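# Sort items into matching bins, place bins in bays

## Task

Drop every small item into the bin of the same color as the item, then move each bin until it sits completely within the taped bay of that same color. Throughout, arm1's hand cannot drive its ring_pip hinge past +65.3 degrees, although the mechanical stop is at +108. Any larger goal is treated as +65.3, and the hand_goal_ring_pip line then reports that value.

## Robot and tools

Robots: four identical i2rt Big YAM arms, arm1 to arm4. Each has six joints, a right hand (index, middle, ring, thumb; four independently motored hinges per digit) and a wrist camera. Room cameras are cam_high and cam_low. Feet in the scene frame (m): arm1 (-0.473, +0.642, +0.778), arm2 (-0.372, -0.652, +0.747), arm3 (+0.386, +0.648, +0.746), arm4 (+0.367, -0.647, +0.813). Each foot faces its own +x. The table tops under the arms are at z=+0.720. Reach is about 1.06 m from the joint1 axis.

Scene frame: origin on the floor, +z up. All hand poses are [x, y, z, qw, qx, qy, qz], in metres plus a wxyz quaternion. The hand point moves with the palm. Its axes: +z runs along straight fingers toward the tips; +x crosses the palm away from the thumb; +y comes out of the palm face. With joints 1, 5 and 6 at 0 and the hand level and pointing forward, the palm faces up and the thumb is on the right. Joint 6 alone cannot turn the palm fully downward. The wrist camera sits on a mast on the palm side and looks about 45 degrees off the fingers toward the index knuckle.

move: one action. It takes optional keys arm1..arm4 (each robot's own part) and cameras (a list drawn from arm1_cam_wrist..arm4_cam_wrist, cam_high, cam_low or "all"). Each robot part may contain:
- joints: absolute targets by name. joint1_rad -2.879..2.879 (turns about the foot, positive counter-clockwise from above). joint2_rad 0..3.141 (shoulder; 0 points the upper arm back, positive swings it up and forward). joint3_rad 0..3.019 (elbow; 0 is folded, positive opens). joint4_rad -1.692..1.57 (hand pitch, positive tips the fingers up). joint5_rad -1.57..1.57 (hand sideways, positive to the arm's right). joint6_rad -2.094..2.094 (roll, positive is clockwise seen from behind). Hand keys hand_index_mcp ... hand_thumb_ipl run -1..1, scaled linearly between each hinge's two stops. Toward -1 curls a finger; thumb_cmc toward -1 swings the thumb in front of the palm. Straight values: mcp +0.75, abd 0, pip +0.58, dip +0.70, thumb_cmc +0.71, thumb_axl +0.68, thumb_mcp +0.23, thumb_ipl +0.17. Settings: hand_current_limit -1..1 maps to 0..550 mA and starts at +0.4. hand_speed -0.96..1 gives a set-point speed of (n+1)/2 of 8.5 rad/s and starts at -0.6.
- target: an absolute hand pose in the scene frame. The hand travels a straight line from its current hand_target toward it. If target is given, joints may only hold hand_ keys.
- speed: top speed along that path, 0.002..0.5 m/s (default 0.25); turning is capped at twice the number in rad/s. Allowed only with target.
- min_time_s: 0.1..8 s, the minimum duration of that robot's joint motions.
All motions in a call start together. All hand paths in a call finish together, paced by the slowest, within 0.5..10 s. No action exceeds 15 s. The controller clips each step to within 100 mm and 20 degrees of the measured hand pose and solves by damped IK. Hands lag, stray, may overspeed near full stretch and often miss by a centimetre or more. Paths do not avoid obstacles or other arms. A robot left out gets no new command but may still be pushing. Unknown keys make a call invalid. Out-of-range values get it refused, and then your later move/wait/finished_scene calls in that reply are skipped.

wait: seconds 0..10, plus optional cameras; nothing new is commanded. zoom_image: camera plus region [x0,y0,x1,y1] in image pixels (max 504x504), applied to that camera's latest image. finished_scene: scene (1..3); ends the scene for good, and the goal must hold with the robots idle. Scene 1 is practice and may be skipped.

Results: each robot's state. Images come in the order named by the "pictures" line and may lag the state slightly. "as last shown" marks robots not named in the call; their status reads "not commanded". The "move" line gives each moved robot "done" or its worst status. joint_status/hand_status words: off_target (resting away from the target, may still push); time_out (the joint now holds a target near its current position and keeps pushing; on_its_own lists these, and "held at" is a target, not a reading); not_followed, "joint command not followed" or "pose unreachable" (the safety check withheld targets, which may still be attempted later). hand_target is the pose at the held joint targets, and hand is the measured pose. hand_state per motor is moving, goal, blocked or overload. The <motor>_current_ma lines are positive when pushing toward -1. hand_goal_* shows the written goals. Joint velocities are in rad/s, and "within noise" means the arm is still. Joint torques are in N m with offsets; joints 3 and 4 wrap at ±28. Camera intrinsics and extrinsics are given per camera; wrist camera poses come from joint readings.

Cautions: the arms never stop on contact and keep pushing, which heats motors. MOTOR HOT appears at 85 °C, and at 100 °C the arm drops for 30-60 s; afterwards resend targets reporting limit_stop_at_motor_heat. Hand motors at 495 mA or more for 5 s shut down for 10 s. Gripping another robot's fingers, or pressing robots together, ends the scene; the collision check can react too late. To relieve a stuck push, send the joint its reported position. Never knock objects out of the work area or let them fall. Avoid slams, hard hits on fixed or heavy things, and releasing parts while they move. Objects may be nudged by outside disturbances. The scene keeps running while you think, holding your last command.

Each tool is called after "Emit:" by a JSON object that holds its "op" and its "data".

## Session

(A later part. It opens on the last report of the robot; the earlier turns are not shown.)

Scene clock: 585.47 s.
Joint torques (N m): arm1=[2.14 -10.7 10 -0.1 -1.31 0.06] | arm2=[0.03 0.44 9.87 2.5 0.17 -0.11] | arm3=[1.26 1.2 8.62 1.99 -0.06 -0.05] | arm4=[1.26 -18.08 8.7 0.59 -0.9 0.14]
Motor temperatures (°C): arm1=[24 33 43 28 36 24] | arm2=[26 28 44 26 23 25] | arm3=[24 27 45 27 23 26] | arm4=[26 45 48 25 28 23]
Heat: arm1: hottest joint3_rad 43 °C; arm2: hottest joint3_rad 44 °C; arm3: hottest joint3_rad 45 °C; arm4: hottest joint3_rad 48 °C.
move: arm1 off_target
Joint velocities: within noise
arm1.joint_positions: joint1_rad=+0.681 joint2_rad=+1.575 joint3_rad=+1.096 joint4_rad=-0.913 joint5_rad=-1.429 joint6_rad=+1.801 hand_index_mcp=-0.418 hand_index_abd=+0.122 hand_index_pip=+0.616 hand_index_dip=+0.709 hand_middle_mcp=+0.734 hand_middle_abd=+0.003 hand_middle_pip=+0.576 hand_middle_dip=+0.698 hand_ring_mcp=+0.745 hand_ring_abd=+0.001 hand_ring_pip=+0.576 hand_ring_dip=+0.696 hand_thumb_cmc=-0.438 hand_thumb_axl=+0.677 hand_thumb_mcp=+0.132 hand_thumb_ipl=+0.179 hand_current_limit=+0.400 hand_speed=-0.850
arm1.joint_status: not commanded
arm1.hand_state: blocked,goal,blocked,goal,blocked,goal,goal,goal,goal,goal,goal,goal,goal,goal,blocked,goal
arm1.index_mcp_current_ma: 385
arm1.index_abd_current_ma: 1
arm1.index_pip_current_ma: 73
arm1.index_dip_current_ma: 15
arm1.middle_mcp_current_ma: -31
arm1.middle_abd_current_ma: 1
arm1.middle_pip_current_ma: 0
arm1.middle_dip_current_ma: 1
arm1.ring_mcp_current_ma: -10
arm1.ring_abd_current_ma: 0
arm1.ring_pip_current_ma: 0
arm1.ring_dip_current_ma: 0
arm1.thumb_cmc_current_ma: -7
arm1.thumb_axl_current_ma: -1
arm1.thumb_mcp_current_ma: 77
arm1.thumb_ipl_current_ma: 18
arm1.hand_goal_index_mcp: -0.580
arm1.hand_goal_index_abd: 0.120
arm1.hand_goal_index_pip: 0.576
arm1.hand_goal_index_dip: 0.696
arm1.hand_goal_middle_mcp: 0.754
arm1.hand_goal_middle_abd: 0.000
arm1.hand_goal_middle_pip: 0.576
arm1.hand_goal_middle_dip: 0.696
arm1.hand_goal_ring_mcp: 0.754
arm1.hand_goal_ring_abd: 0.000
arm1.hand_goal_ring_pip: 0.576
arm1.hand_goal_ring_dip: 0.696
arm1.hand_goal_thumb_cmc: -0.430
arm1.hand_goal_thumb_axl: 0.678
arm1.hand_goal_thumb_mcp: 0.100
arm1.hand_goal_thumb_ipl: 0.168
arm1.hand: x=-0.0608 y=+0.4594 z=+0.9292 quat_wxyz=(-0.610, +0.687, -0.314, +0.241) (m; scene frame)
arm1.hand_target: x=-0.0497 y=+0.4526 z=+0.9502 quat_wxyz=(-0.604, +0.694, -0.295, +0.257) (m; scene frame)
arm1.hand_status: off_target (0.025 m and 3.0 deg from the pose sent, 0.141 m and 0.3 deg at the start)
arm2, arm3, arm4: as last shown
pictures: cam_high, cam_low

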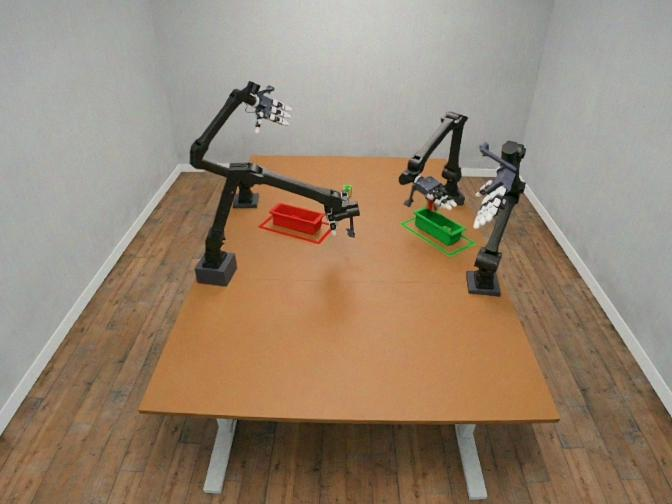

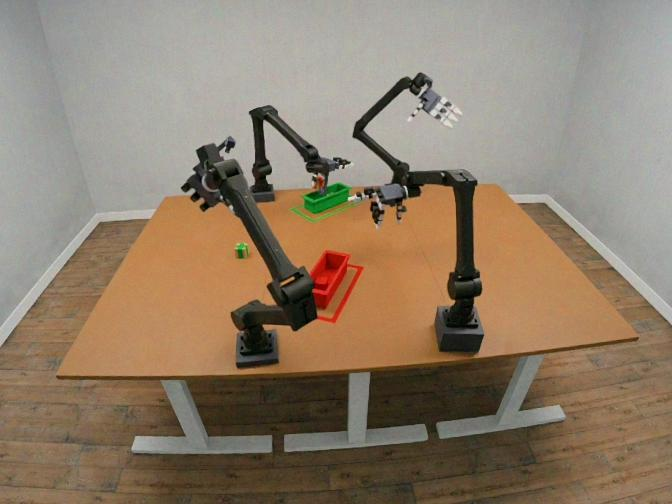

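Emit:
{"op": "move", "data": {"arm1": {"joints": {"joint1_rad": -0.085, "joint2_rad": 2.36, "joint3_rad": 2.345, "joint4_rad": -1.52, "joint5_rad": -1.43, "joint6_rad": 1.66}, "min_time_s": 6}, "arm2": {"joints": {"joint1_rad": -0.6}, "min_time_s": 5}, "cameras": ["cam_high", "cam_low"]}}

Scene clock: 652.17 s.
Joint torques (N m): arm1=[1.26 -18.96 10.92 -0.5 -1.36 0.08] | arm2=[-2.2 0.79 9.81 2.59 0.11 -0.11] | arm3=[1.26 1.14 8.62 1.98 -0.06 -0.06] | arm4=[1.26 -18.08 8.7 0.61 -0.9 0.14]
Motor temperatures (°C): arm1=[24 33 52 27 37 24] | arm2=[26 27 45 26 23 25] | arm3=[24 27 45 27 23 26] | arm4=[26 45 48 25 28 23]
Heat: arm1: hottest joint3_rad 52 °C; arm2: hottest joint3_rad 45 °C; arm3: hottest joint3_rad 45 °C; arm4: hottest joint3_rad 48 °C.
move: arm1 done; arm2 done
Joint velocities: within noise
arm1.joint_positions: joint1_rad=-0.081 joint2_rad=+2.352 joint3_rad=+2.295 joint4_rad=-1.506 joint5_rad=-1.429 joint6_rad=+1.665 hand_index_mcp=-0.418 hand_index_abd=+0.122 hand_index_pip=+0.616 hand_index_dip=+0.710 hand_middle_mcp=+0.734 hand_middle_abd=+0.003 hand_middle_pip=+0.576 hand_middle_dip=+0.698 hand_ring_mcp=+0.745 hand_ring_abd=+0.001 hand_ring_pip=+0.576 hand_ring_dip=+0.696 hand_thumb_cmc=-0.438 hand_thumb_axl=+0.677 hand_thumb_mcp=+0.132 hand_thumb_ipl=+0.180 hand_current_limit=+0.400 hand_speed=-0.850
arm1.joint_status: all done
arm1.hand_state: blocked,goal,blocked,goal,blocked,goal,goal,goal,goal,goal,goal,goal,goal,goal,blocked,goal
arm1.index_mcp_current_ma: 385
arm1.index_abd_current_ma: 1
arm1.index_pip_current_ma: 74
arm1.index_dip_current_ma: 16
arm1.middle_mcp_current_ma: -31
arm1.middle_abd_current_ma: 1
arm1.middle_pip_current_ma: 0
arm1.middle_dip_current_ma: 1
arm1.ring_mcp_current_ma: -10
arm1.ring_abd_current_ma: 0
arm1.ring_pip_current_ma: 0
arm1.ring_dip_current_ma: 0
arm1.thumb_cmc_current_ma: -7
arm1.thumb_axl_current_ma: -1
arm1.thumb_mcp_current_ma: 77
arm1.thumb_ipl_current_ma: 19
arm1.hand_goal_index_mcp: -0.580
arm1.hand_goal_index_abd: 0.120
arm1.hand_goal_index_pip: 0.576
arm1.hand_goal_index_dip: 0.696
arm1.hand_goal_middle_mcp: 0.754
arm1.hand_goal_middle_abd: 0.000
arm1.hand_goal_middle_pip: 0.576
arm1.hand_goal_middle_dip: 0.696
arm1.hand_goal_ring_mcp: 0.754
arm1.hand_goal_ring_abd: 0.000
arm1.hand_goal_ring_pip: 0.576
arm1.hand_goal_ring_dip: 0.696
arm1.hand_goal_thumb_cmc: -0.430
arm1.hand_goal_thumb_axl: 0.678
arm1.hand_goal_thumb_mcp: 0.100
arm1.hand_goal_thumb_ipl: 0.168
arm1.hand: x=-0.2937 y=-0.0425 z=+0.9259 quat_wxyz=(-0.488, +0.519, -0.551, +0.435) (m; scene frame)
arm1.hand_target: x=-0.2961 y=-0.0510 z=+0.9385 quat_wxyz=(-0.480, +0.525, -0.544, +0.446) (m; scene frame)
arm1.hand_status: not commanded
arm2.joint_positions: joint1_rad=-0.590 joint2_rad=+0.597 joint3_rad=+1.324 joint4_rad=-1.296 joint5_rad=+0.041 joint6_rad=+1.167 hand_index_mcp=+0.755 hand_index_abd=+0.001 hand_index_pip=+0.577 hand_index_dip=+0.696 hand_middle_mcp=+0.755 hand_middle_abd=+0.001 hand_middle_pip=+0.577 hand_middle_dip=+0.696 hand_ring_mcp=+0.755 hand_ring_abd=+0.001 hand_ring_pip=+0.577 hand_ring_dip=+0.696 hand_thumb_cmc=+0.715 hand_thumb_axl=+0.677 hand_thumb_mcp=+0.226 hand_thumb_ipl=+0.168 hand_current_limit=+0.400 hand_speed=-0.600
arm2.joint_status: all done
arm2.hand_state: goal,goal,goal,goal,goal,goal,goal,goal,goal,goal,goal,goal,goal,goal,goal,goal
arm2.index_mcp_current_ma: 1
arm2.index_abd_current_ma: 0
arm2.index_pip_current_ma: 0
arm2.index_dip_current_ma: 0
arm2.middle_mcp_current_ma: 1
arm2.middle_abd_current_ma: 0
arm2.middle_pip_current_ma: 0
arm2.middle_dip_current_ma: 0
arm2.ring_mcp_current_ma: 1
arm2.ring_abd_current_ma: 0
arm2.ring_pip_current_ma: 0
arm2.ring_dip_current_ma: 0
arm2.thumb_cmc_current_ma: 0
arm2.thumb_axl_current_ma: 0
arm2.thumb_mcp_current_ma: 0
arm2.thumb_ipl_current_ma: 0
arm2.hand_goal_index_mcp: 0.754
arm2.hand_goal_index_abd: 0.000
arm2.hand_goal_index_pip: 0.576
arm2.hand_goal_index_dip: 0.696
arm2.hand_goal_middle_mcp: 0.754
arm2.hand_goal_middle_abd: 0.000
arm2.hand_goal_middle_pip: 0.576
arm2.hand_goal_middle_dip: 0.696
arm2.hand_goal_ring_mcp: 0.754
arm2.hand_goal_ring_abd: 0.000
arm2.hand_goal_ring_pip: 0.576
arm2.hand_goal_ring_dip: 0.696
arm2.hand_goal_thumb_cmc: 0.714
arm2.hand_goal_thumb_axl: 0.678
arm2.hand_goal_thumb_mcp: 0.226
arm2.hand_goal_thumb_ipl: 0.168
arm2.hand: x=-0.1650 y=-0.4838 z=+1.2777 quat_wxyz=(-0.146, +0.658, +0.581, +0.456) (m; scene frame)
arm2.hand_target: x=-0.1646 y=-0.4881 z=+1.2882 quat_wxyz=(-0.148, +0.657, +0.574, +0.466) (m; scene frame)
arm2.hand_status: not commanded
arm3, arm4: as last shown
pictures: cam_high, cam_low

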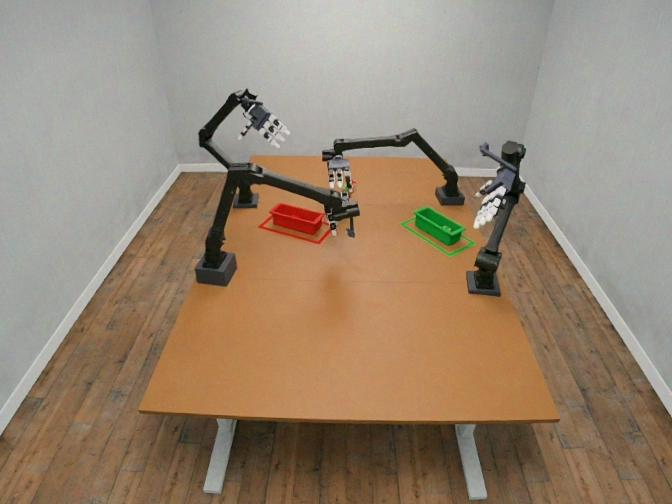

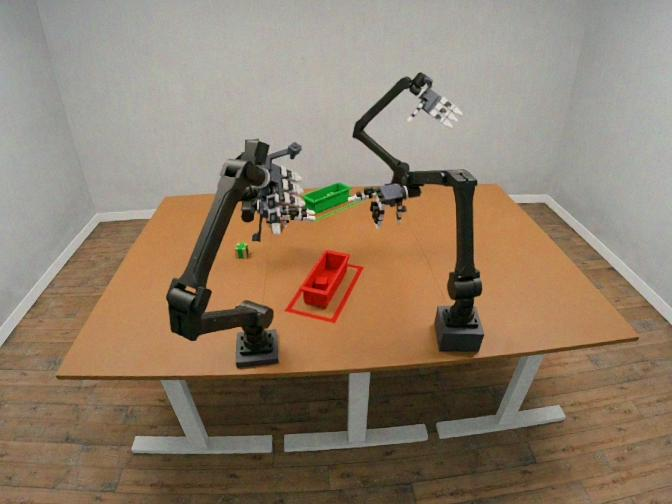

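Emit:
{"op": "move", "data": {"arm1": {"target": [-0.301, -0.026, 0.835, 0.4759, -0.5474, 0.5195, -0.4516], "speed": 0.08}, "arm4": {"joints": {"joint1_rad": -0.3}, "min_time_s": 3}, "cameras": ["cam_high", "cam_low"]}}

Emit:
{"op": "zoom_image", "data": {"camera": "cam_low", "region": [210, 150, 350, 270]}}

Emit:
{"op": "zoom_image", "data": {"camera": "cam_high", "region": [290, 140, 430, 250]}}

Scene clock: 668.27 s.
Joint torques (N m): arm1=[0.91 -18.55 8.09 -0.83 -1.32 0.05] | arm2=[-1.79 0.79 9.78 2.44 0.15 -0.11] | arm3=[1.32 1.14 8.62 1.99 -0.07 -0.05] | arm4=[1.14 -18.14 8.69 0.61 -0.91 0.14]
Motor temperatures (°C): arm1=[24 33 54 27 37 24] | arm2=[26 27 45 26 23 25] | arm3=[24 27 45 27 23 26] | arm4=[26 45 48 25 28 23]
Heat: arm1: hottest joint3_rad 54 °C; arm2: hottest joint3_rad 45 °C; arm3: hottest joint3_rad 45 °C; arm4: hottest joint3_rad 48 °C.
move: arm1 done; arm4 done
Joint velocities: within noise
arm1.joint_positions: joint1_rad=-0.081 joint2_rad=+2.385 joint3_rad=+2.111 joint4_rad=-1.513 joint5_rad=-1.429 joint6_rad=+1.351 hand_index_mcp=-0.418 hand_index_abd=+0.122 hand_index_pip=+0.616 hand_index_dip=+0.710 hand_middle_mcp=+0.734 hand_middle_abd=+0.003 hand_middle_pip=+0.576 hand_middle_dip=+0.698 hand_ring_mcp=+0.745 hand_ring_abd=+0.001 hand_ring_pip=+0.576 hand_ring_dip=+0.696 hand_thumb_cmc=-0.438 hand_thumb_axl=+0.677 hand_thumb_mcp=+0.132 hand_thumb_ipl=+0.180 hand_current_limit=+0.400 hand_speed=-0.850
arm1.joint_status: not commanded
arm1.hand_state: blocked,goal,blocked,goal,blocked,goal,goal,goal,goal,goal,goal,goal,goal,goal,blocked,goal
arm1.index_mcp_current_ma: 385
arm1.index_abd_current_ma: 1
arm1.index_pip_current_ma: 74
arm1.index_dip_current_ma: 16
arm1.middle_mcp_current_ma: -31
arm1.middle_abd_current_ma: 1
arm1.middle_pip_current_ma: 0
arm1.middle_dip_current_ma: 1
arm1.ring_mcp_current_ma: -10
arm1.ring_abd_current_ma: 0
arm1.ring_pip_current_ma: 0
arm1.ring_dip_current_ma: 0
arm1.thumb_cmc_current_ma: -7
arm1.thumb_axl_current_ma: -1
arm1.thumb_mcp_current_ma: 77
arm1.thumb_ipl_current_ma: 19
arm1.hand_goal_index_mcp: -0.580
arm1.hand_goal_index_abd: 0.120
arm1.hand_goal_index_pip: 0.576
arm1.hand_goal_index_dip: 0.696
arm1.hand_goal_middle_mcp: 0.754
arm1.hand_goal_middle_abd: 0.000
arm1.hand_goal_middle_pip: 0.576
arm1.hand_goal_middle_dip: 0.696
arm1.hand_goal_ring_mcp: 0.754
arm1.hand_goal_ring_abd: 0.000
arm1.hand_goal_ring_pip: 0.576
arm1.hand_goal_ring_dip: 0.696
arm1.hand_goal_thumb_cmc: -0.430
arm1.hand_goal_thumb_axl: 0.678
arm1.hand_goal_thumb_mcp: 0.100
arm1.hand_goal_thumb_ipl: 0.168
arm1.hand: x=-0.2953 y=-0.0218 z=+0.8342 quat_wxyz=(-0.477, +0.550, -0.518, +0.450) (m; scene frame)
arm1.hand_target: x=-0.3010 y=-0.0259 z=+0.8350 quat_wxyz=(-0.475, +0.547, -0.520, +0.452) (m; scene frame)
arm1.hand_status: done (0.007 m and 0.4 deg from the pose sent, 0.093 m and 5.4 deg at the start)
arm2, arm3: as last shown
arm4.joint_positions: joint1_rad=-0.300 joint2_rad=+1.948 joint3_rad=+1.569 joint4_rad=-0.995 joint5_rad=-1.435 joint6_rad=+1.658 hand_index_mcp=-0.307 hand_index_abd=-0.093 hand_index_pip=+0.577 hand_index_dip=+0.699 hand_middle_mcp=-0.303 hand_middle_abd=+0.092 hand_middle_pip=+0.579 hand_middle_dip=+0.699 hand_ring_mcp=+0.746 hand_ring_abd=+0.001 hand_ring_pip=+0.576 hand_ring_dip=+0.696 hand_thumb_cmc=-0.653 hand_thumb_axl=+0.677 hand_thumb_mcp=+0.224 hand_thumb_ipl=+0.170 hand_current_limit=+0.400 hand_speed=-0.600
arm4.joint_status: all done
arm4.hand_state: goal,goal,goal,goal,goal,goal,goal,goal,goal,goal,goal,goal,goal,goal,goal,goal
arm4.index_mcp_current_ma: -7
arm4.index_abd_current_ma: 5
arm4.index_pip_current_ma: 1
arm4.index_dip_current_ma: 1
arm4.middle_mcp_current_ma: -2
arm4.middle_abd_current_ma: -6
arm4.middle_pip_current_ma: 1
arm4.middle_dip_current_ma: 2
arm4.ring_mcp_current_ma: -8
arm4.ring_abd_current_ma: 0
arm4.ring_pip_current_ma: 0
arm4.ring_dip_current_ma: 0
arm4.thumb_cmc_current_ma: 2
arm4.thumb_axl_current_ma: 0
arm4.thumb_mcp_current_ma: -2
arm4.thumb_ipl_current_ma: 1
arm4.hand_goal_index_mcp: -0.300
arm4.hand_goal_index_abd: -0.100
arm4.hand_goal_index_pip: 0.576
arm4.hand_goal_index_dip: 0.696
arm4.hand_goal_middle_mcp: -0.300
arm4.hand_goal_middle_abd: 0.100
arm4.hand_goal_middle_pip: 0.576
arm4.hand_goal_middle_dip: 0.696
arm4.hand_goal_ring_mcp: 0.754
arm4.hand_goal_ring_abd: 0.000
arm4.hand_goal_ring_pip: 0.576
arm4.hand_goal_ring_dip: 0.696
arm4.hand_goal_thumb_cmc: -0.656
arm4.hand_goal_thumb_axl: 0.678
arm4.hand_goal_thumb_mcp: 0.226
arm4.hand_goal_thumb_ipl: 0.168
arm4.hand: x=+0.4720 y=-0.0507 z=+0.9521 quat_wxyz=(-0.583, +0.615, +0.430, -0.312) (m; scene frame)
arm4.hand_target: x=+0.4718 y=-0.0514 z=+0.9636 quat_wxyz=(-0.584, +0.614, +0.431, -0.309) (m; scene frame)
arm4.hand_status: not commanded
pictures: cam_high, cam_low

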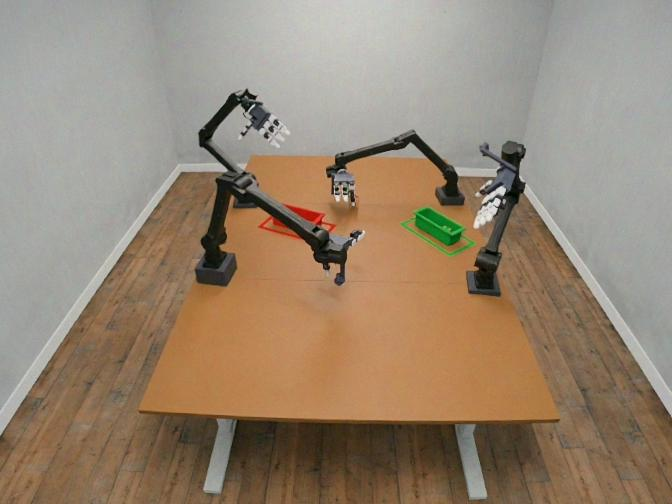

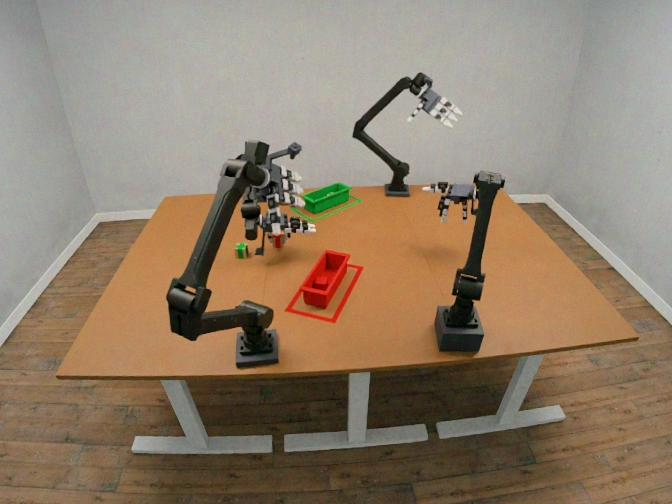

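Scaled by 3.600 from the camera's 672x504 image, which has a finer 960x720 frame.

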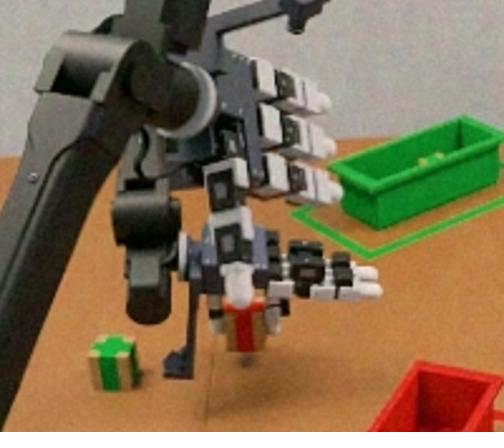

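Scaled by 3.600 from the camera's 672x504 image, which has a finer 960x720 frame.

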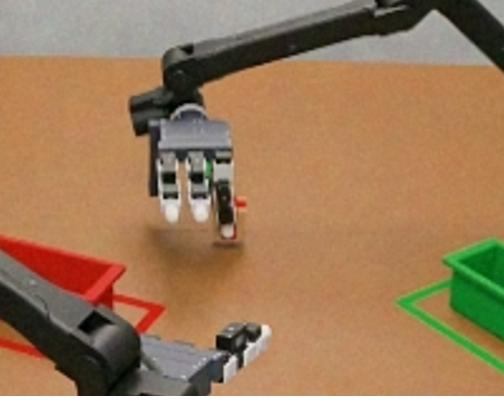

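Emit:
{"op": "move", "data": {"arm1": {"target": [-0.299, -0.028, 0.811, 0.4759, -0.5474, 0.5195, -0.4516], "speed": 0.05}, "cameras": ["cam_high", "cam_low"]}}

Emit:
{"op": "zoom_image", "data": {"camera": "cam_low", "region": [220, 190, 320, 280]}}

Emit:
{"op": "zoom_image", "data": {"camera": "cam_high", "region": [310, 160, 390, 220]}}

Scene clock: 675.63 s.
Joint torques (N m): arm1=[1.14 -18.96 7.35 0.17 -1.35 0.11] | arm2=[-1.67 0.67 10.02 2.54 0.15 -0.13] | arm3=[1.26 1.2 8.62 1.99 -0.07 -0.06] | arm4=[1.14 -18.14 8.7 0.59 -0.9 0.14]
Motor temperatures (°C): arm1=[24 34 53 27 37 24] | arm2=[26 27 45 26 23 25] | arm3=[24 27 45 27 23 26] | arm4=[26 45 47 25 28 23]
Heat: arm1: hottest joint3_rad 53 °C; arm2: hottest joint3_rad 45 °C; arm3: hottest joint3_rad 45 °C; arm4: hottest joint3_rad 47 °C.
move: arm1 done
Joint velocities: within noise
arm1.joint_positions: joint1_rad=-0.081 joint2_rad=+2.419 joint3_rad=+2.111 joint4_rad=-1.497 joint5_rad=-1.429 joint6_rad=+1.351 hand_index_mcp=-0.418 hand_index_abd=+0.122 hand_index_pip=+0.616 hand_index_dip=+0.710 hand_middle_mcp=+0.734 hand_middle_abd=+0.003 hand_middle_pip=+0.576 hand_middle_dip=+0.698 hand_ring_mcp=+0.745 hand_ring_abd=+0.001 hand_ring_pip=+0.576 hand_ring_dip=+0.696 hand_thumb_cmc=-0.438 hand_thumb_axl=+0.677 hand_thumb_mcp=+0.132 hand_thumb_ipl=+0.180 hand_current_limit=+0.400 hand_speed=-0.850
arm1.joint_status: not commanded
arm1.hand_state: blocked,goal,blocked,goal,blocked,goal,goal,goal,goal,goal,goal,goal,goal,goal,blocked,goal
arm1.index_mcp_current_ma: 385
arm1.index_abd_current_ma: 1
arm1.index_pip_current_ma: 74
arm1.index_dip_current_ma: 16
arm1.middle_mcp_current_ma: -31
arm1.middle_abd_current_ma: 1
arm1.middle_pip_current_ma: 0
arm1.middle_dip_current_ma: 1
arm1.ring_mcp_current_ma: -10
arm1.ring_abd_current_ma: 0
arm1.ring_pip_current_ma: 0
arm1.ring_dip_current_ma: 0
arm1.thumb_cmc_current_ma: -7
arm1.thumb_axl_current_ma: -1
arm1.thumb_mcp_current_ma: 77
arm1.thumb_ipl_current_ma: 19
arm1.hand_goal_index_mcp: -0.580
arm1.hand_goal_index_abd: 0.120
arm1.hand_goal_index_pip: 0.576
arm1.hand_goal_index_dip: 0.696
arm1.hand_goal_middle_mcp: 0.754
arm1.hand_goal_middle_abd: 0.000
arm1.hand_goal_middle_pip: 0.576
arm1.hand_goal_middle_dip: 0.696
arm1.hand_goal_ring_mcp: 0.754
arm1.hand_goal_ring_abd: 0.000
arm1.hand_goal_ring_pip: 0.576
arm1.hand_goal_ring_dip: 0.696
arm1.hand_goal_thumb_cmc: -0.430
arm1.hand_goal_thumb_axl: 0.678
arm1.hand_goal_thumb_mcp: 0.100
arm1.hand_goal_thumb_ipl: 0.168
arm1.hand: x=-0.2953 y=-0.0219 z=+0.8112 quat_wxyz=(-0.482, +0.545, -0.522, +0.445) (m; scene frame)
arm1.hand_target: x=-0.2991 y=-0.0279 z=+0.8112 quat_wxyz=(-0.476, +0.547, -0.519, +0.452) (m; scene frame)
arm1.hand_status: done (0.007 m and 1.1 deg from the pose sent, 0.024 m and 0.4 deg at the start)
arm2, arm3, arm4: as last shown
pictures: cam_high, cam_low

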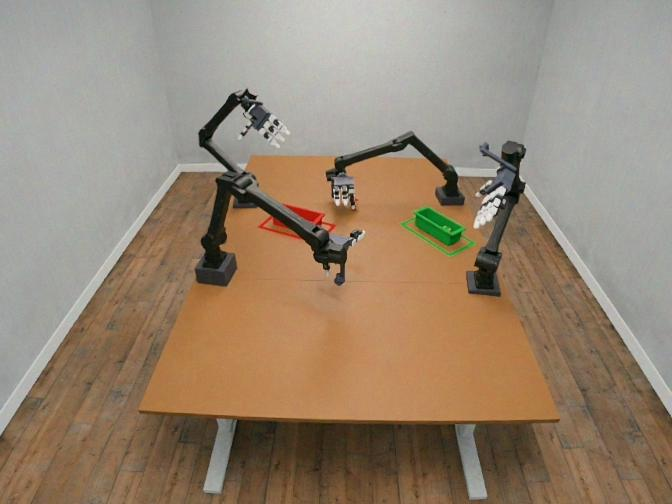

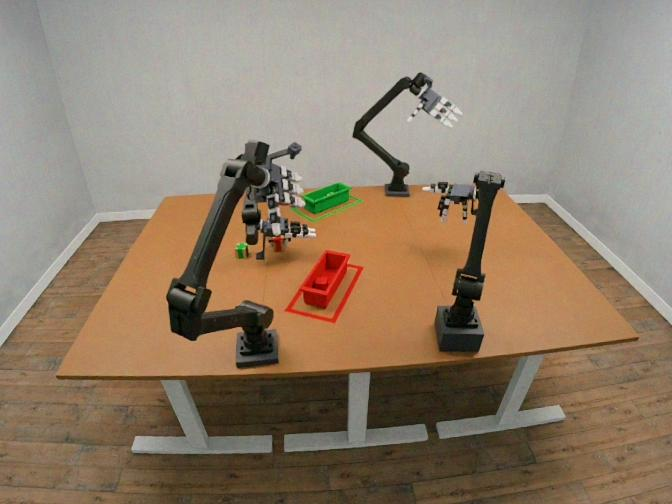

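Scaled by 5.040 from the camera's 672x504 image, which has a finer 960x720 frame.

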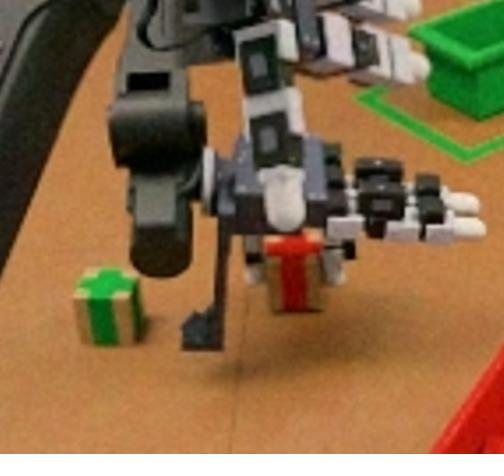

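Scaled by 6.300 from the camera's 672x504 image, which has a finer 960x720 frame.

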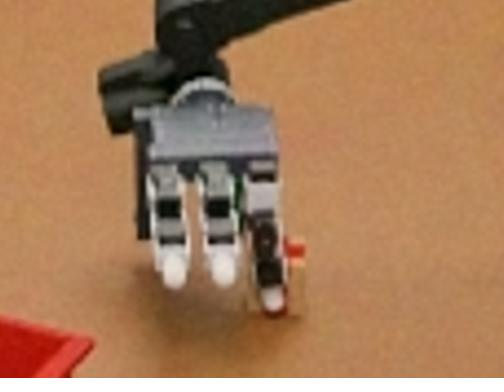

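Emit:
{"op": "move", "data": {"arm1": {"target": [-0.299, -0.028, 0.803, 0.4759, -0.5474, 0.5195, -0.4516], "speed": 0.03}, "cameras": ["cam_high", "cam_low"]}}

Emit:
{"op": "zoom_image", "data": {"camera": "cam_low", "region": [220, 190, 320, 280]}}

Scene clock: 681.17 s.
Joint torques (N m): arm1=[1.08 -18.73 7.01 0.16 -1.35 0.1] | arm2=[-1.79 0.91 9.87 2.51 0.16 -0.13] | arm3=[1.26 1.14 8.62 1.96 -0.06 -0.05] | arm4=[1.14 -18.2 8.69 0.59 -0.9 0.14]
Motor temperatures (°C): arm1=[24 36 52 27 37 24] | arm2=[26 27 45 26 23 25] | arm3=[24 27 45 27 23 26] | arm4=[26 45 47 25 28 23]
Heat: arm1: hottest joint3_rad 52 °C; arm2: hottest joint3_rad 45 °C; arm3: hottest joint3_rad 45 °C; arm4: hottest joint3_rad 47 °C.
move: arm1 done
Joint velocities: within noise
arm1.joint_positions: joint1_rad=-0.081 joint2_rad=+2.423 joint3_rad=+2.111 joint4_rad=-1.483 joint5_rad=-1.429 joint6_rad=+1.351 hand_index_mcp=-0.418 hand_index_abd=+0.122 hand_index_pip=+0.616 hand_index_dip=+0.710 hand_middle_mcp=+0.734 hand_middle_abd=+0.003 hand_middle_pip=+0.576 hand_middle_dip=+0.698 hand_ring_mcp=+0.745 hand_ring_abd=+0.001 hand_ring_pip=+0.576 hand_ring_dip=+0.696 hand_thumb_cmc=-0.438 hand_thumb_axl=+0.677 hand_thumb_mcp=+0.132 hand_thumb_ipl=+0.180 hand_current_limit=+0.400 hand_speed=-0.850
arm1.joint_status: not commanded
arm1.hand_state: blocked,goal,blocked,goal,blocked,goal,goal,goal,goal,goal,goal,goal,goal,goal,blocked,goal
arm1.index_mcp_current_ma: 385
arm1.index_abd_current_ma: 1
arm1.index_pip_current_ma: 74
arm1.index_dip_current_ma: 16
arm1.middle_mcp_current_ma: -31
arm1.middle_abd_current_ma: 1
arm1.middle_pip_current_ma: 0
arm1.middle_dip_current_ma: 1
arm1.ring_mcp_current_ma: -10
arm1.ring_abd_current_ma: 0
arm1.ring_pip_current_ma: 0
arm1.ring_dip_current_ma: 0
arm1.thumb_cmc_current_ma: -7
arm1.thumb_axl_current_ma: -1
arm1.thumb_mcp_current_ma: 77
arm1.thumb_ipl_current_ma: 19
arm1.hand_goal_index_mcp: -0.580
arm1.hand_goal_index_abd: 0.120
arm1.hand_goal_index_pip: 0.576
arm1.hand_goal_index_dip: 0.696
arm1.hand_goal_middle_mcp: 0.754
arm1.hand_goal_middle_abd: 0.000
arm1.hand_goal_middle_pip: 0.576
arm1.hand_goal_middle_dip: 0.696
arm1.hand_goal_ring_mcp: 0.754
arm1.hand_goal_ring_abd: 0.000
arm1.hand_goal_ring_pip: 0.576
arm1.hand_goal_ring_dip: 0.696
arm1.hand_goal_thumb_cmc: -0.430
arm1.hand_goal_thumb_axl: 0.678
arm1.hand_goal_thumb_mcp: 0.100
arm1.hand_goal_thumb_ipl: 0.168
arm1.hand: x=-0.2953 y=-0.0240 z=+0.8081 quat_wxyz=(-0.479, +0.548, -0.520, +0.448) (m; scene frame)
arm1.hand_target: x=-0.2990 y=-0.0279 z=+0.8032 quat_wxyz=(-0.476, +0.547, -0.519, +0.452) (m; scene frame)
arm1.hand_status: done (0.007 m and 0.6 deg from the pose sent, 0.011 m and 1.1 deg at the start)
arm2, arm4: as last shown
arm3.joint_positions: joint1_rad=+1.186 joint2_rad=+0.594 joint3_rad=+1.419 joint4_rad=-1.355 joint5_rad=+0.000 joint6_rad=+1.050 hand_index_mcp=+0.755 hand_index_abd=+0.001 hand_index_pip=+0.577 hand_index_dip=+0.696 hand_middle_mcp=+0.755 hand_middle_abd=+0.001 hand_middle_pip=+0.577 hand_middle_dip=+0.696 hand_ring_mcp=+0.755 hand_ring_abd=+0.000 hand_ring_pip=+0.577 hand_ring_dip=+0.696 hand_thumb_cmc=+0.715 hand_thumb_axl=+0.677 hand_thumb_mcp=+0.226 hand_thumb_ipl=+0.168 hand_current_limit=+0.400 hand_speed=-0.600
arm3.joint_status: not commanded
arm3.hand_state: goal,goal,goal,goal,goal,goal,goal,goal,goal,goal,goal,goal,goal,goal,goal,goal
arm3.index_mcp_current_ma: 2
arm3.index_abd_current_ma: 0
arm3.index_pip_current_ma: 1
arm3.index_dip_current_ma: 0
arm3.middle_mcp_current_ma: 2
arm3.middle_abd_current_ma: 0
arm3.middle_pip_current_ma: 1
arm3.middle_dip_current_ma: 0
arm3.ring_mcp_current_ma: 2
arm3.ring_abd_current_ma: 0
arm3.ring_pip_current_ma: 1
arm3.ring_dip_current_ma: 0
arm3.thumb_cmc_current_ma: 1
arm3.thumb_axl_current_ma: -1
arm3.thumb_mcp_current_ma: 0
arm3.thumb_ipl_current_ma: 0
arm3.hand_goal_index_mcp: 0.754
arm3.hand_goal_index_abd: 0.000
arm3.hand_goal_index_pip: 0.576
arm3.hand_goal_index_dip: 0.696
arm3.hand_goal_middle_mcp: 0.754
arm3.hand_goal_middle_abd: 0.000
arm3.hand_goal_middle_pip: 0.576
arm3.hand_goal_middle_dip: 0.696
arm3.hand_goal_ring_mcp: 0.754
arm3.hand_goal_ring_abd: 0.000
arm3.hand_goal_ring_pip: 0.576
arm3.hand_goal_ring_dip: 0.696
arm3.hand_goal_thumb_cmc: 0.714
arm3.hand_goal_thumb_axl: 0.678
arm3.hand_goal_thumb_mcp: 0.226
arm3.hand_goal_thumb_ipl: 0.168
arm3.hand: x=+0.5443 y=+0.4505 z=+1.3167 quat_wxyz=(+0.240, +0.870, -0.003, +0.431) (m; scene frame)
arm3.hand_target: x=+0.5441 y=+0.4541 z=+1.3291 quat_wxyz=(+0.243, +0.863, +0.003, +0.443) (m; scene frame)
arm3.hand_status: not commanded
pictures: cam_high, cam_low

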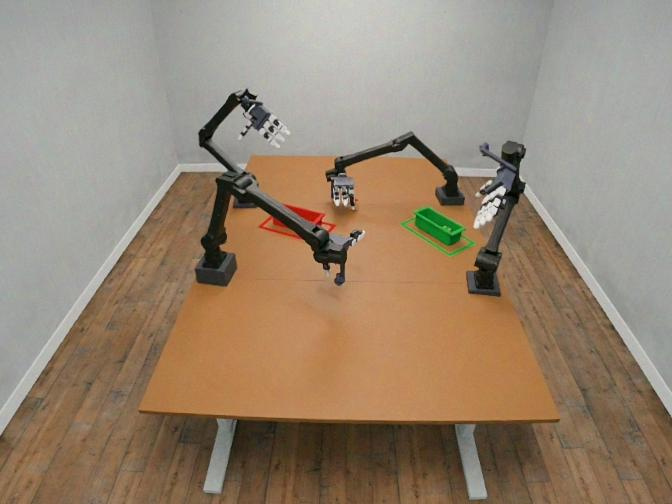

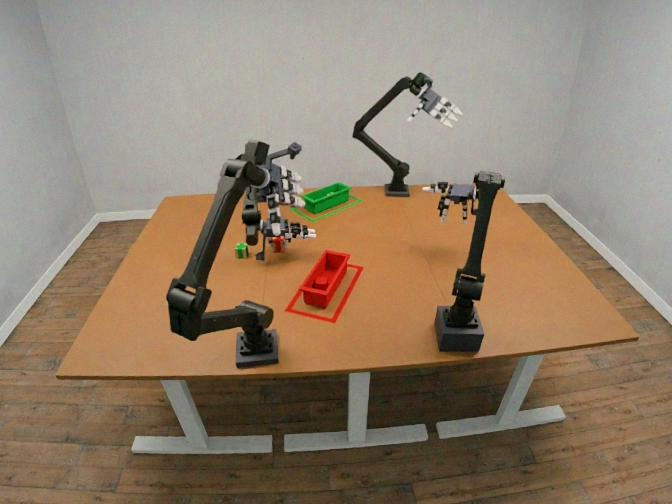

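Scaled by 5.040 from the camera's 672x504 image, which has a finer 960x720 frame.

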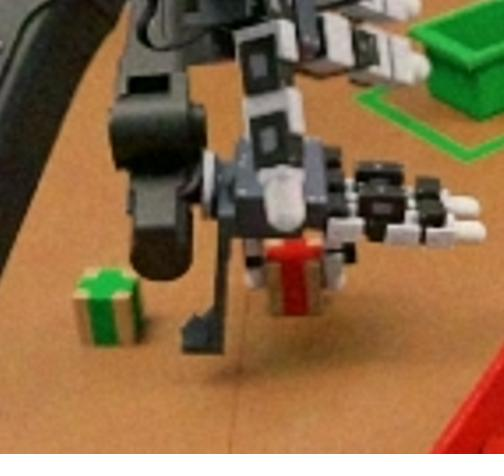

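Emit:
{"op": "move", "data": {"arm1": {"target": [-0.299, -0.028, 0.797, 0.4759, -0.5474, 0.5195, -0.4516], "speed": 0.03}}}

Scene clock: 686.93 s.
Joint torques (N m): arm1=[1.14 -18.32 6.68 0.31 -1.35 0.09] | arm2=[-1.96 0.79 9.95 2.44 0.14 -0.09] | arm3=[1.32 1.14 8.64 1.98 -0.06 -0.06] | arm4=[1.14 -18.14 8.7 0.61 -0.9 0.14]
Motor temperatures (°C): arm1=[24 37 51 27 37 24] | arm2=[26 27 45 26 23 25] | arm3=[24 27 45 27 23 26] | arm4=[26 45 47 25 28 23]
Heat: arm1: hottest joint3_rad 51 °C; arm2: hottest joint3_rad 45 °C; arm3: hottest joint3_rad 45 °C; arm4: hottest joint3_rad 47 °C.
move: arm1 off_target
Joint velocities: within noise
arm1.joint_positions: joint1_rad=-0.081 joint2_rad=+2.425 joint3_rad=+2.111 joint4_rad=-1.476 joint5_rad=-1.429 joint6_rad=+1.351 hand_index_mcp=-0.419 hand_index_abd=+0.125 hand_index_pip=+0.616 hand_index_dip=+0.710 hand_middle_mcp=+0.734 hand_middle_abd=+0.003 hand_middle_pip=+0.576 hand_middle_dip=+0.698 hand_ring_mcp=+0.745 hand_ring_abd=+0.001 hand_ring_pip=+0.576 hand_ring_dip=+0.696 hand_thumb_cmc=-0.438 hand_thumb_axl=+0.677 hand_thumb_mcp=+0.132 hand_thumb_ipl=+0.180 hand_current_limit=+0.400 hand_speed=-0.850
arm1.joint_status: not commanded
arm1.hand_state: blocked,goal,blocked,goal,blocked,goal,goal,goal,goal,goal,goal,goal,goal,goal,blocked,goal
arm1.index_mcp_current_ma: 385
arm1.index_abd_current_ma: 3
arm1.index_pip_current_ma: 74
arm1.index_dip_current_ma: 16
arm1.middle_mcp_current_ma: -31
arm1.middle_abd_current_ma: 1
arm1.middle_pip_current_ma: 0
arm1.middle_dip_current_ma: 1
arm1.ring_mcp_current_ma: -10
arm1.ring_abd_current_ma: 0
arm1.ring_pip_current_ma: 0
arm1.ring_dip_current_ma: 0
arm1.thumb_cmc_current_ma: -7
arm1.thumb_axl_current_ma: -1
arm1.thumb_mcp_current_ma: 77
arm1.thumb_ipl_current_ma: 20
arm1.hand_goal_index_mcp: -0.580
arm1.hand_goal_index_abd: 0.120
arm1.hand_goal_index_pip: 0.576
arm1.hand_goal_index_dip: 0.696
arm1.hand_goal_middle_mcp: 0.754
arm1.hand_goal_middle_abd: 0.000
arm1.hand_goal_middle_pip: 0.576
arm1.hand_goal_middle_dip: 0.696
arm1.hand_goal_ring_mcp: 0.754
arm1.hand_goal_ring_abd: 0.000
arm1.hand_goal_ring_pip: 0.576
arm1.hand_goal_ring_dip: 0.696
arm1.hand_goal_thumb_cmc: -0.430
arm1.hand_goal_thumb_axl: 0.678
arm1.hand_goal_thumb_mcp: 0.100
arm1.hand_goal_thumb_ipl: 0.168
arm1.hand: x=-0.2953 y=-0.0251 z=+0.8066 quat_wxyz=(-0.478, +0.549, -0.519, +0.449) (m; scene frame)
arm1.hand_target: x=-0.2991 y=-0.0278 z=+0.7970 quat_wxyz=(-0.476, +0.547, -0.519, +0.452) (m; scene frame)
arm1.hand_status: off_target (0.011 m and 0.4 deg from the pose sent, 0.012 m and 0.6 deg at the start)
arm2, arm3, arm4: as last shown
pictures: none

Emit:
{"op": "move", "data": {"arm1": {"joints": {"hand_speed": -0.7, "hand_index_mcp": -0.34, "hand_index_abd": 0.12, "hand_thumb_mcp": 0.20}}}}

Emit:
{"op": "move", "data": {"arm1": {"target": [-0.299, -0.030, 0.90, 0.4759, -0.5474, 0.5195, -0.4516], "speed": 0.12}, "cameras": ["cam_high", "cam_low"]}}

Emit:
{"op": "zoom_image", "data": {"camera": "cam_low", "region": [220, 190, 320, 280]}}

Emit:
{"op": "zoom_image", "data": {"camera": "cam_high", "region": [310, 150, 390, 220]}}

Scene clock: 691.50 s.
Joint torques (N m): arm1=[1.08 -18.32 6.71 0.25 -1.35 0.09] | arm2=[-1.79 0.79 9.89 2.51 0.18 -0.09] | arm3=[1.26 1.14 8.62 1.99 -0.07 -0.06] | arm4=[1.14 -18.14 8.7 0.59 -0.9 0.14]
Motor temperatures (°C): arm1=[24 38 51 27 37 24] | arm2=[26 27 45 26 23 25] | arm3=[24 27 45 27 23 26] | arm4=[26 45 47 25 28 23]
Heat: arm1: hottest joint3_rad 51 °C; arm2: hottest joint3_rad 45 °C; arm3: hottest joint3_rad 45 °C; arm4: hottest joint3_rad 47 °C.
move: arm1 done
Joint velocities: within noise
arm1.joint_positions: joint1_rad=-0.081 joint2_rad=+2.425 joint3_rad=+2.111 joint4_rad=-1.474 joint5_rad=-1.429 joint6_rad=+1.351 hand_index_mcp=-0.344 hand_index_abd=+0.123 hand_index_pip=+0.579 hand_index_dip=+0.698 hand_middle_mcp=+0.734 hand_middle_abd=+0.003 hand_middle_pip=+0.576 hand_middle_dip=+0.698 hand_ring_mcp=+0.745 hand_ring_abd=+0.001 hand_ring_pip=+0.576 hand_ring_dip=+0.696 hand_thumb_cmc=-0.436 hand_thumb_axl=+0.677 hand_thumb_mcp=+0.198 hand_thumb_ipl=+0.170 hand_current_limit=+0.400 hand_speed=-0.700
arm1.joint_status: all done
arm1.hand_state: goal,goal,goal,goal,blocked,goal,goal,goal,goal,goal,goal,goal,goal,goal,goal,goal
arm1.index_mcp_current_ma: -3
arm1.index_abd_current_ma: 1
arm1.index_pip_current_ma: 1
arm1.index_dip_current_ma: 1
arm1.middle_mcp_current_ma: -31
arm1.middle_abd_current_ma: 1
arm1.middle_pip_current_ma: 0
arm1.middle_dip_current_ma: 1
arm1.ring_mcp_current_ma: -10
arm1.ring_abd_current_ma: 0
arm1.ring_pip_current_ma: 0
arm1.ring_dip_current_ma: 0
arm1.thumb_cmc_current_ma: -5
arm1.thumb_axl_current_ma: -1
arm1.thumb_mcp_current_ma: -2
arm1.thumb_ipl_current_ma: 2
arm1.hand_goal_index_mcp: -0.340
arm1.hand_goal_index_abd: 0.120
arm1.hand_goal_index_pip: 0.576
arm1.hand_goal_index_dip: 0.696
arm1.hand_goal_middle_mcp: 0.754
arm1.hand_goal_middle_abd: 0.000
arm1.hand_goal_middle_pip: 0.576
arm1.hand_goal_middle_dip: 0.696
arm1.hand_goal_ring_mcp: 0.754
arm1.hand_goal_ring_abd: 0.000
arm1.hand_goal_ring_pip: 0.576
arm1.hand_goal_ring_dip: 0.696
arm1.hand_goal_thumb_cmc: -0.430
arm1.hand_goal_thumb_axl: 0.678
arm1.hand_goal_thumb_mcp: 0.200
arm1.hand_goal_thumb_ipl: 0.168
arm1.hand: x=-0.2953 y=-0.0254 z=+0.8065 quat_wxyz=(-0.477, +0.549, -0.518, +0.450) (m; scene frame)
arm1.hand_target: x=-0.2991 y=-0.0278 z=+0.7972 quat_wxyz=(-0.476, +0.548, -0.519, +0.452) (m; scene frame)
arm1.hand_status: not commanded
arm2, arm3, arm4: as last shown
pictures: none

Scene clock: 693.60 s.
Joint torques (N m): arm1=[1.08 -19.78 10.26 -0.76 -1.32 0] | arm2=[-1.67 0.97 9.89 2.55 0.14 -0.1] | arm3=[1.26 1.14 8.62 1.98 -0.06 -0.05] | arm4=[1.14 -18.2 8.7 0.59 -0.9 0.14]
Motor temperatures (°C): arm1=[24 38 51 27 37 24] | arm2=[26 27 45 26 23 25] | arm3=[24 27 45 27 23 26] | arm4=[26 45 47 25 28 23]
Heat: arm1: hottest joint3_rad 51 °C; arm2: hottest joint3_rad 45 °C; arm3: hottest joint3_rad 45 °C; arm4: hottest joint3_rad 47 °C.
move: arm1 off_target
Joint velocities: within noise
arm1.joint_positions: joint1_rad=-0.081 joint2_rad=+2.357 joint3_rad=+2.180 joint4_rad=-1.626 joint5_rad=-1.429 joint6_rad=+1.382 hand_index_mcp=-0.344 hand_index_abd=+0.122 hand_index_pip=+0.579 hand_index_dip=+0.698 hand_middle_mcp=+0.734 hand_middle_abd=+0.003 hand_middle_pip=+0.576 hand_middle_dip=+0.698 hand_ring_mcp=+0.745 hand_ring_abd=+0.001 hand_ring_pip=+0.576 hand_ring_dip=+0.696 hand_thumb_cmc=-0.436 hand_thumb_axl=+0.677 hand_thumb_mcp=+0.198 hand_thumb_ipl=+0.170 hand_current_limit=+0.400 hand_speed=-0.700
arm1.joint_status: not commanded
arm1.hand_state: goal,goal,goal,goal,blocked,goal,goal,goal,goal,goal,goal,goal,goal,goal,goal,goal
arm1.index_mcp_current_ma: -3
arm1.index_abd_current_ma: 1
arm1.index_pip_current_ma: 1
arm1.index_dip_current_ma: 1
arm1.middle_mcp_current_ma: -31
arm1.middle_abd_current_ma: 1
arm1.middle_pip_current_ma: 0
arm1.middle_dip_current_ma: 1
arm1.ring_mcp_current_ma: -10
arm1.ring_abd_current_ma: 0
arm1.ring_pip_current_ma: 0
arm1.ring_dip_current_ma: 0
arm1.thumb_cmc_current_ma: -5
arm1.thumb_axl_current_ma: -1
arm1.thumb_mcp_current_ma: -2
arm1.thumb_ipl_current_ma: 2
arm1.hand_goal_index_mcp: -0.340
arm1.hand_goal_index_abd: 0.120
arm1.hand_goal_index_pip: 0.576
arm1.hand_goal_index_dip: 0.696
arm1.hand_goal_middle_mcp: 0.754
arm1.hand_goal_middle_abd: 0.000
arm1.hand_goal_middle_pip: 0.576
arm1.hand_goal_middle_dip: 0.696
arm1.hand_goal_ring_mcp: 0.754
arm1.hand_goal_ring_abd: 0.000
arm1.hand_goal_ring_pip: 0.576
arm1.hand_goal_ring_dip: 0.696
arm1.hand_goal_thumb_cmc: -0.430
arm1.hand_goal_thumb_axl: 0.678
arm1.hand_goal_thumb_mcp: 0.200
arm1.hand_goal_thumb_ipl: 0.168
arm1.hand: x=-0.2952 y=-0.0186 z=+0.8802 quat_wxyz=(-0.488, +0.538, -0.530, +0.438) (m; scene frame)
arm1.hand_target: x=-0.2991 y=-0.0291 z=+0.9002 quat_wxyz=(-0.475, +0.547, -0.520, +0.452) (m; scene frame)
arm1.hand_status: off_target (0.023 m and 2.7 deg from the pose sent, 0.094 m and 0.4 deg at the start)
arm2, arm3, arm4: as last shown
pictures: cam_high, cam_low

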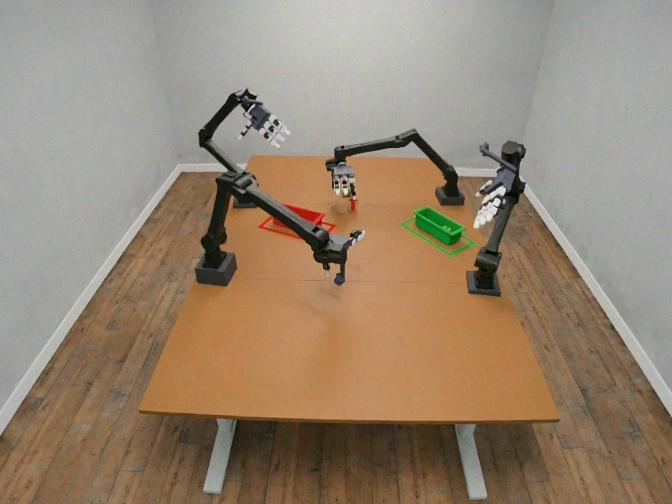

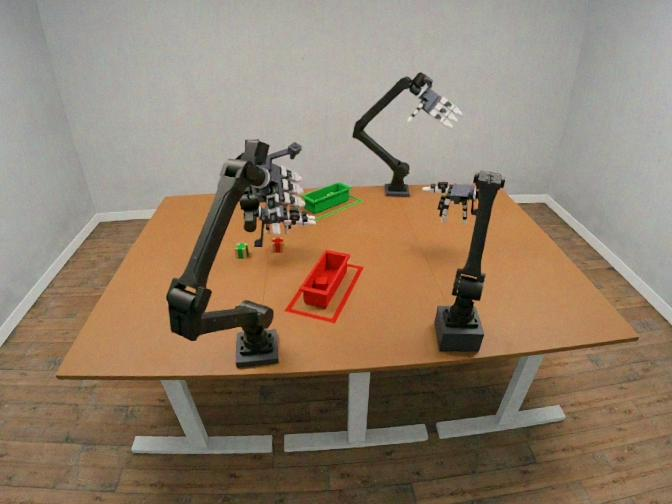

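Scaled by 5.040 from the camera's 672x504 image, which has a finer 960x720 frame.

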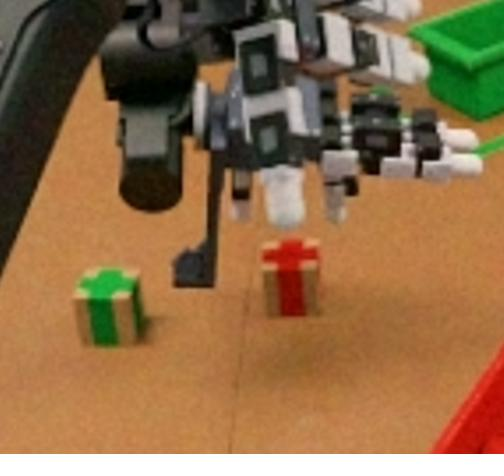

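Scaled by 6.300 from the camera's 672x504 image, which has a finer 960x720 frame.

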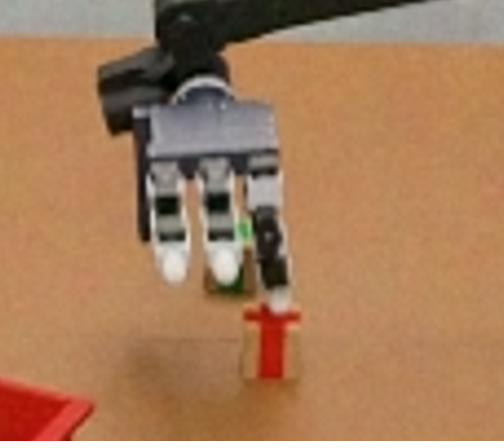

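Emit:
{"op": "move", "data": {"arm1": {"joints": {"joint1_rad": -0.341, "joint2_rad": 2.31, "joint3_rad": 2.14, "joint4_rad": -1.677, "joint5_rad": -1.401, "joint6_rad": 1.28, "hand_index_mcp": -0.30, "hand_middle_mcp": -0.30, "hand_index_abd": -0.1, "hand_middle_abd": 0.1, "hand_thumb_cmc": -0.657, "hand_thumb_mcp": 0.226, "hand_speed": -0.6}, "min_time_s": 3}, "arm2": {"joints": {"hand_index_mcp": -0.30, "hand_middle_mcp": -0.30, "hand_index_abd": -0.1, "hand_middle_abd": 0.1, "hand_thumb_cmc": -0.657, "hand_thumb_mcp": 0.226}}, "cameras": ["cam_high", "cam_low"]}}

Emit:
{"op": "zoom_image", "data": {"camera": "cam_low", "region": [200, 180, 310, 280]}}

Emit:
{"op": "zoom_image", "data": {"camera": "cam_high", "region": [300, 130, 390, 220]}}

Scene clock: 706.83 s.
Joint torques (N m): arm1=[0.97 -21.42 6.9 -0.92 -1.08 -0.01] | arm2=[-1.96 0.67 10.06 2.61 0.27 -0.26] | arm3=[1.26 1.14 8.62 1.96 -0.07 -0.05] | arm4=[1.14 -18.14 8.7 0.59 -0.9 0.14]
Motor temperatures (°C): arm1=[24 38 49 27 37 24] | arm2=[26 27 45 26 23 25] | arm3=[24 27 45 27 23 26] | arm4=[26 46 47 25 28 23]
Heat: arm1: hottest joint3_rad 49 °C; arm2: hottest joint3_rad 45 °C; arm3: hottest joint3_rad 45 °C; arm4: hottest joint3_rad 47 °C.
move: arm1 done; arm2 done
Joint velocities: within noise
arm1.joint_positions: joint1_rad=-0.333 joint2_rad=+2.342 joint3_rad=+2.137 joint4_rad=-1.663 joint5_rad=-1.403 joint6_rad=+1.290 hand_index_mcp=-0.305 hand_index_abd=-0.094 hand_index_pip=+0.576 hand_index_dip=+0.698 hand_middle_mcp=-0.295 hand_middle_abd=+0.093 hand_middle_pip=+0.576 hand_middle_dip=+0.698 hand_ring_mcp=+0.745 hand_ring_abd=+0.001 hand_ring_pip=+0.576 hand_ring_dip=+0.696 hand_thumb_cmc=-0.654 hand_thumb_axl=+0.677 hand_thumb_mcp=+0.223 hand_thumb_ipl=+0.170 hand_current_limit=+0.400 hand_speed=-0.600
arm1.joint_status: all done
arm1.hand_state: goal,goal,goal,goal,goal,goal,goal,goal,goal,goal,goal,goal,goal,goal,goal,goal
arm1.index_mcp_current_ma: -4
arm1.index_abd_current_ma: 4
arm1.index_pip_current_ma: 0
arm1.index_dip_current_ma: 1
arm1.middle_mcp_current_ma: 4
arm1.middle_abd_current_ma: -5
arm1.middle_pip_current_ma: 0
arm1.middle_dip_current_ma: 1
arm1.ring_mcp_current_ma: -10
arm1.ring_abd_current_ma: 0
arm1.ring_pip_current_ma: 0
arm1.ring_dip_current_ma: 0
arm1.thumb_cmc_current_ma: 1
arm1.thumb_axl_current_ma: -1
arm1.thumb_mcp_current_ma: -2
arm1.thumb_ipl_current_ma: 1
arm1.hand_goal_index_mcp: -0.300
arm1.hand_goal_index_abd: -0.100
arm1.hand_goal_index_pip: 0.576
arm1.hand_goal_index_dip: 0.696
arm1.hand_goal_middle_mcp: -0.300
arm1.hand_goal_middle_abd: 0.100
arm1.hand_goal_middle_pip: 0.576
arm1.hand_goal_middle_dip: 0.696
arm1.hand_goal_ring_mcp: 0.754
arm1.hand_goal_ring_abd: 0.000
arm1.hand_goal_ring_pip: 0.576
arm1.hand_goal_ring_dip: 0.696
arm1.hand_goal_thumb_cmc: -0.656
arm1.hand_goal_thumb_axl: 0.678
arm1.hand_goal_thumb_mcp: 0.226
arm1.hand_goal_thumb_ipl: 0.168
arm1.hand: x=-0.4662 y=-0.0314 z=+0.8722 quat_wxyz=(-0.421, +0.484, -0.589, +0.492) (m; scene frame)
arm1.hand_target: x=-0.4715 y=-0.0310 z=+0.8933 quat_wxyz=(-0.410, +0.491, -0.585, +0.499) (m; scene frame)
arm1.hand_status: not commanded
arm2.joint_positions: joint1_rad=-0.590 joint2_rad=+0.597 joint3_rad=+1.324 joint4_rad=-1.296 joint5_rad=+0.040 joint6_rad=+1.167 hand_index_mcp=-0.284 hand_index_abd=-0.087 hand_index_pip=+0.577 hand_index_dip=+0.696 hand_middle_mcp=-0.284 hand_middle_abd=+0.099 hand_middle_pip=+0.577 hand_middle_dip=+0.696 hand_ring_mcp=+0.755 hand_ring_abd=+0.001 hand_ring_pip=+0.577 hand_ring_dip=+0.696 hand_thumb_cmc=-0.638 hand_thumb_axl=+0.677 hand_thumb_mcp=+0.226 hand_thumb_ipl=+0.168 hand_current_limit=+0.400 hand_speed=-0.600
arm2.joint_status: all done
arm2.hand_state: goal,goal,goal,goal,goal,goal,goal,goal,goal,goal,goal,goal,goal,goal,goal,goal
arm2.index_mcp_current_ma: 27
arm2.index_abd_current_ma: 16
arm2.index_pip_current_ma: 0
arm2.index_dip_current_ma: 0
arm2.middle_mcp_current_ma: 27
arm2.middle_abd_current_ma: -1
arm2.middle_pip_current_ma: 0
arm2.middle_dip_current_ma: 0
arm2.ring_mcp_current_ma: 1
arm2.ring_abd_current_ma: 0
arm2.ring_pip_current_ma: 0
arm2.ring_dip_current_ma: 0
arm2.thumb_cmc_current_ma: 30
arm2.thumb_axl_current_ma: 0
arm2.thumb_mcp_current_ma: 0
arm2.thumb_ipl_current_ma: 0
arm2.hand_goal_index_mcp: -0.300
arm2.hand_goal_index_abd: -0.100
arm2.hand_goal_index_pip: 0.576
arm2.hand_goal_index_dip: 0.696
arm2.hand_goal_middle_mcp: -0.300
arm2.hand_goal_middle_abd: 0.100
arm2.hand_goal_middle_pip: 0.576
arm2.hand_goal_middle_dip: 0.696
arm2.hand_goal_ring_mcp: 0.754
arm2.hand_goal_ring_abd: 0.000
arm2.hand_goal_ring_pip: 0.576
arm2.hand_goal_ring_dip: 0.696
arm2.hand_goal_thumb_cmc: -0.656
arm2.hand_goal_thumb_axl: 0.678
arm2.hand_goal_thumb_mcp: 0.226
arm2.hand_goal_thumb_ipl: 0.168
arm2.hand: x=-0.1650 y=-0.4837 z=+1.2776 quat_wxyz=(-0.146, +0.658, +0.581, +0.456) (m; scene frame)
arm2.hand_target: x=-0.1646 y=-0.4880 z=+1.2882 quat_wxyz=(-0.148, +0.657, +0.574, +0.466) (m; scene frame)
arm2.hand_status: not commanded
arm3, arm4: as last shown
pictures: cam_high, cam_low

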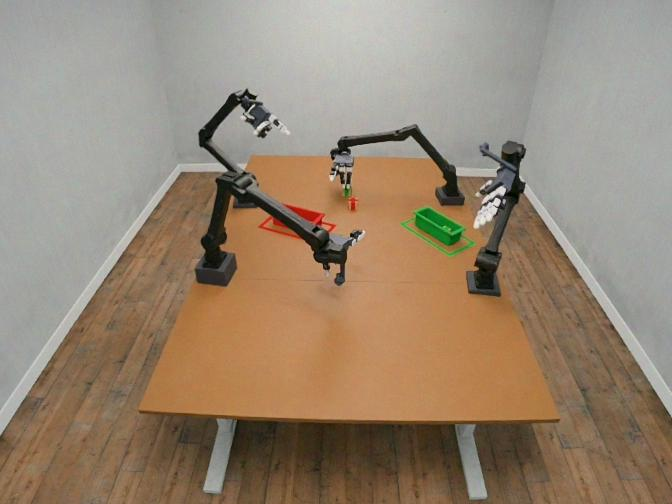

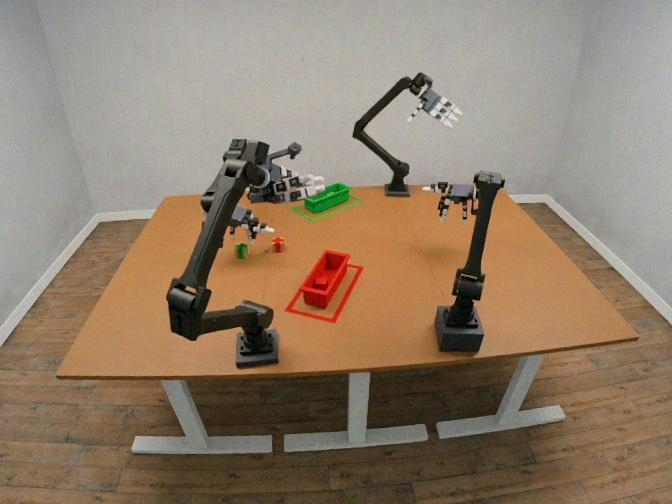

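Scaled by 4.582 from the camera's 672x504 image, which has a finer 960x720 frame.

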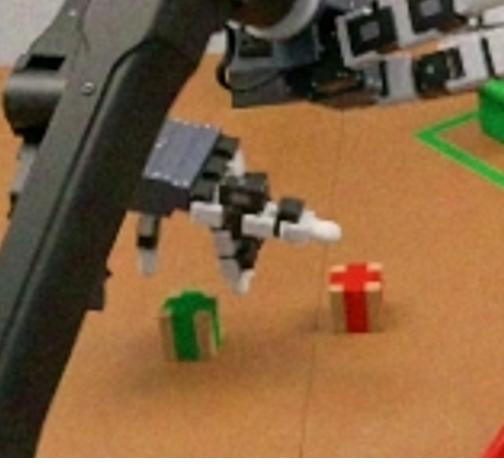

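Scaled by 5.600 from the camera's 672x504 image, which has a finer 960x720 frame.

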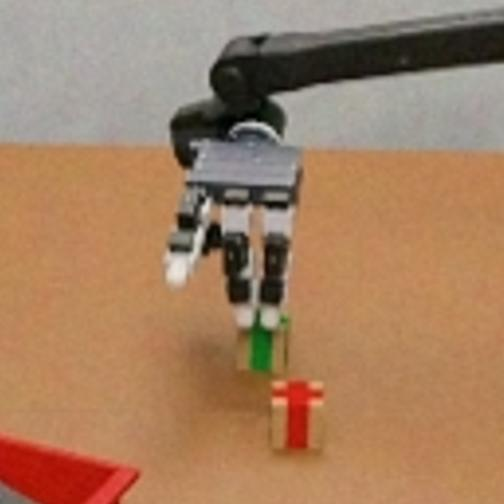

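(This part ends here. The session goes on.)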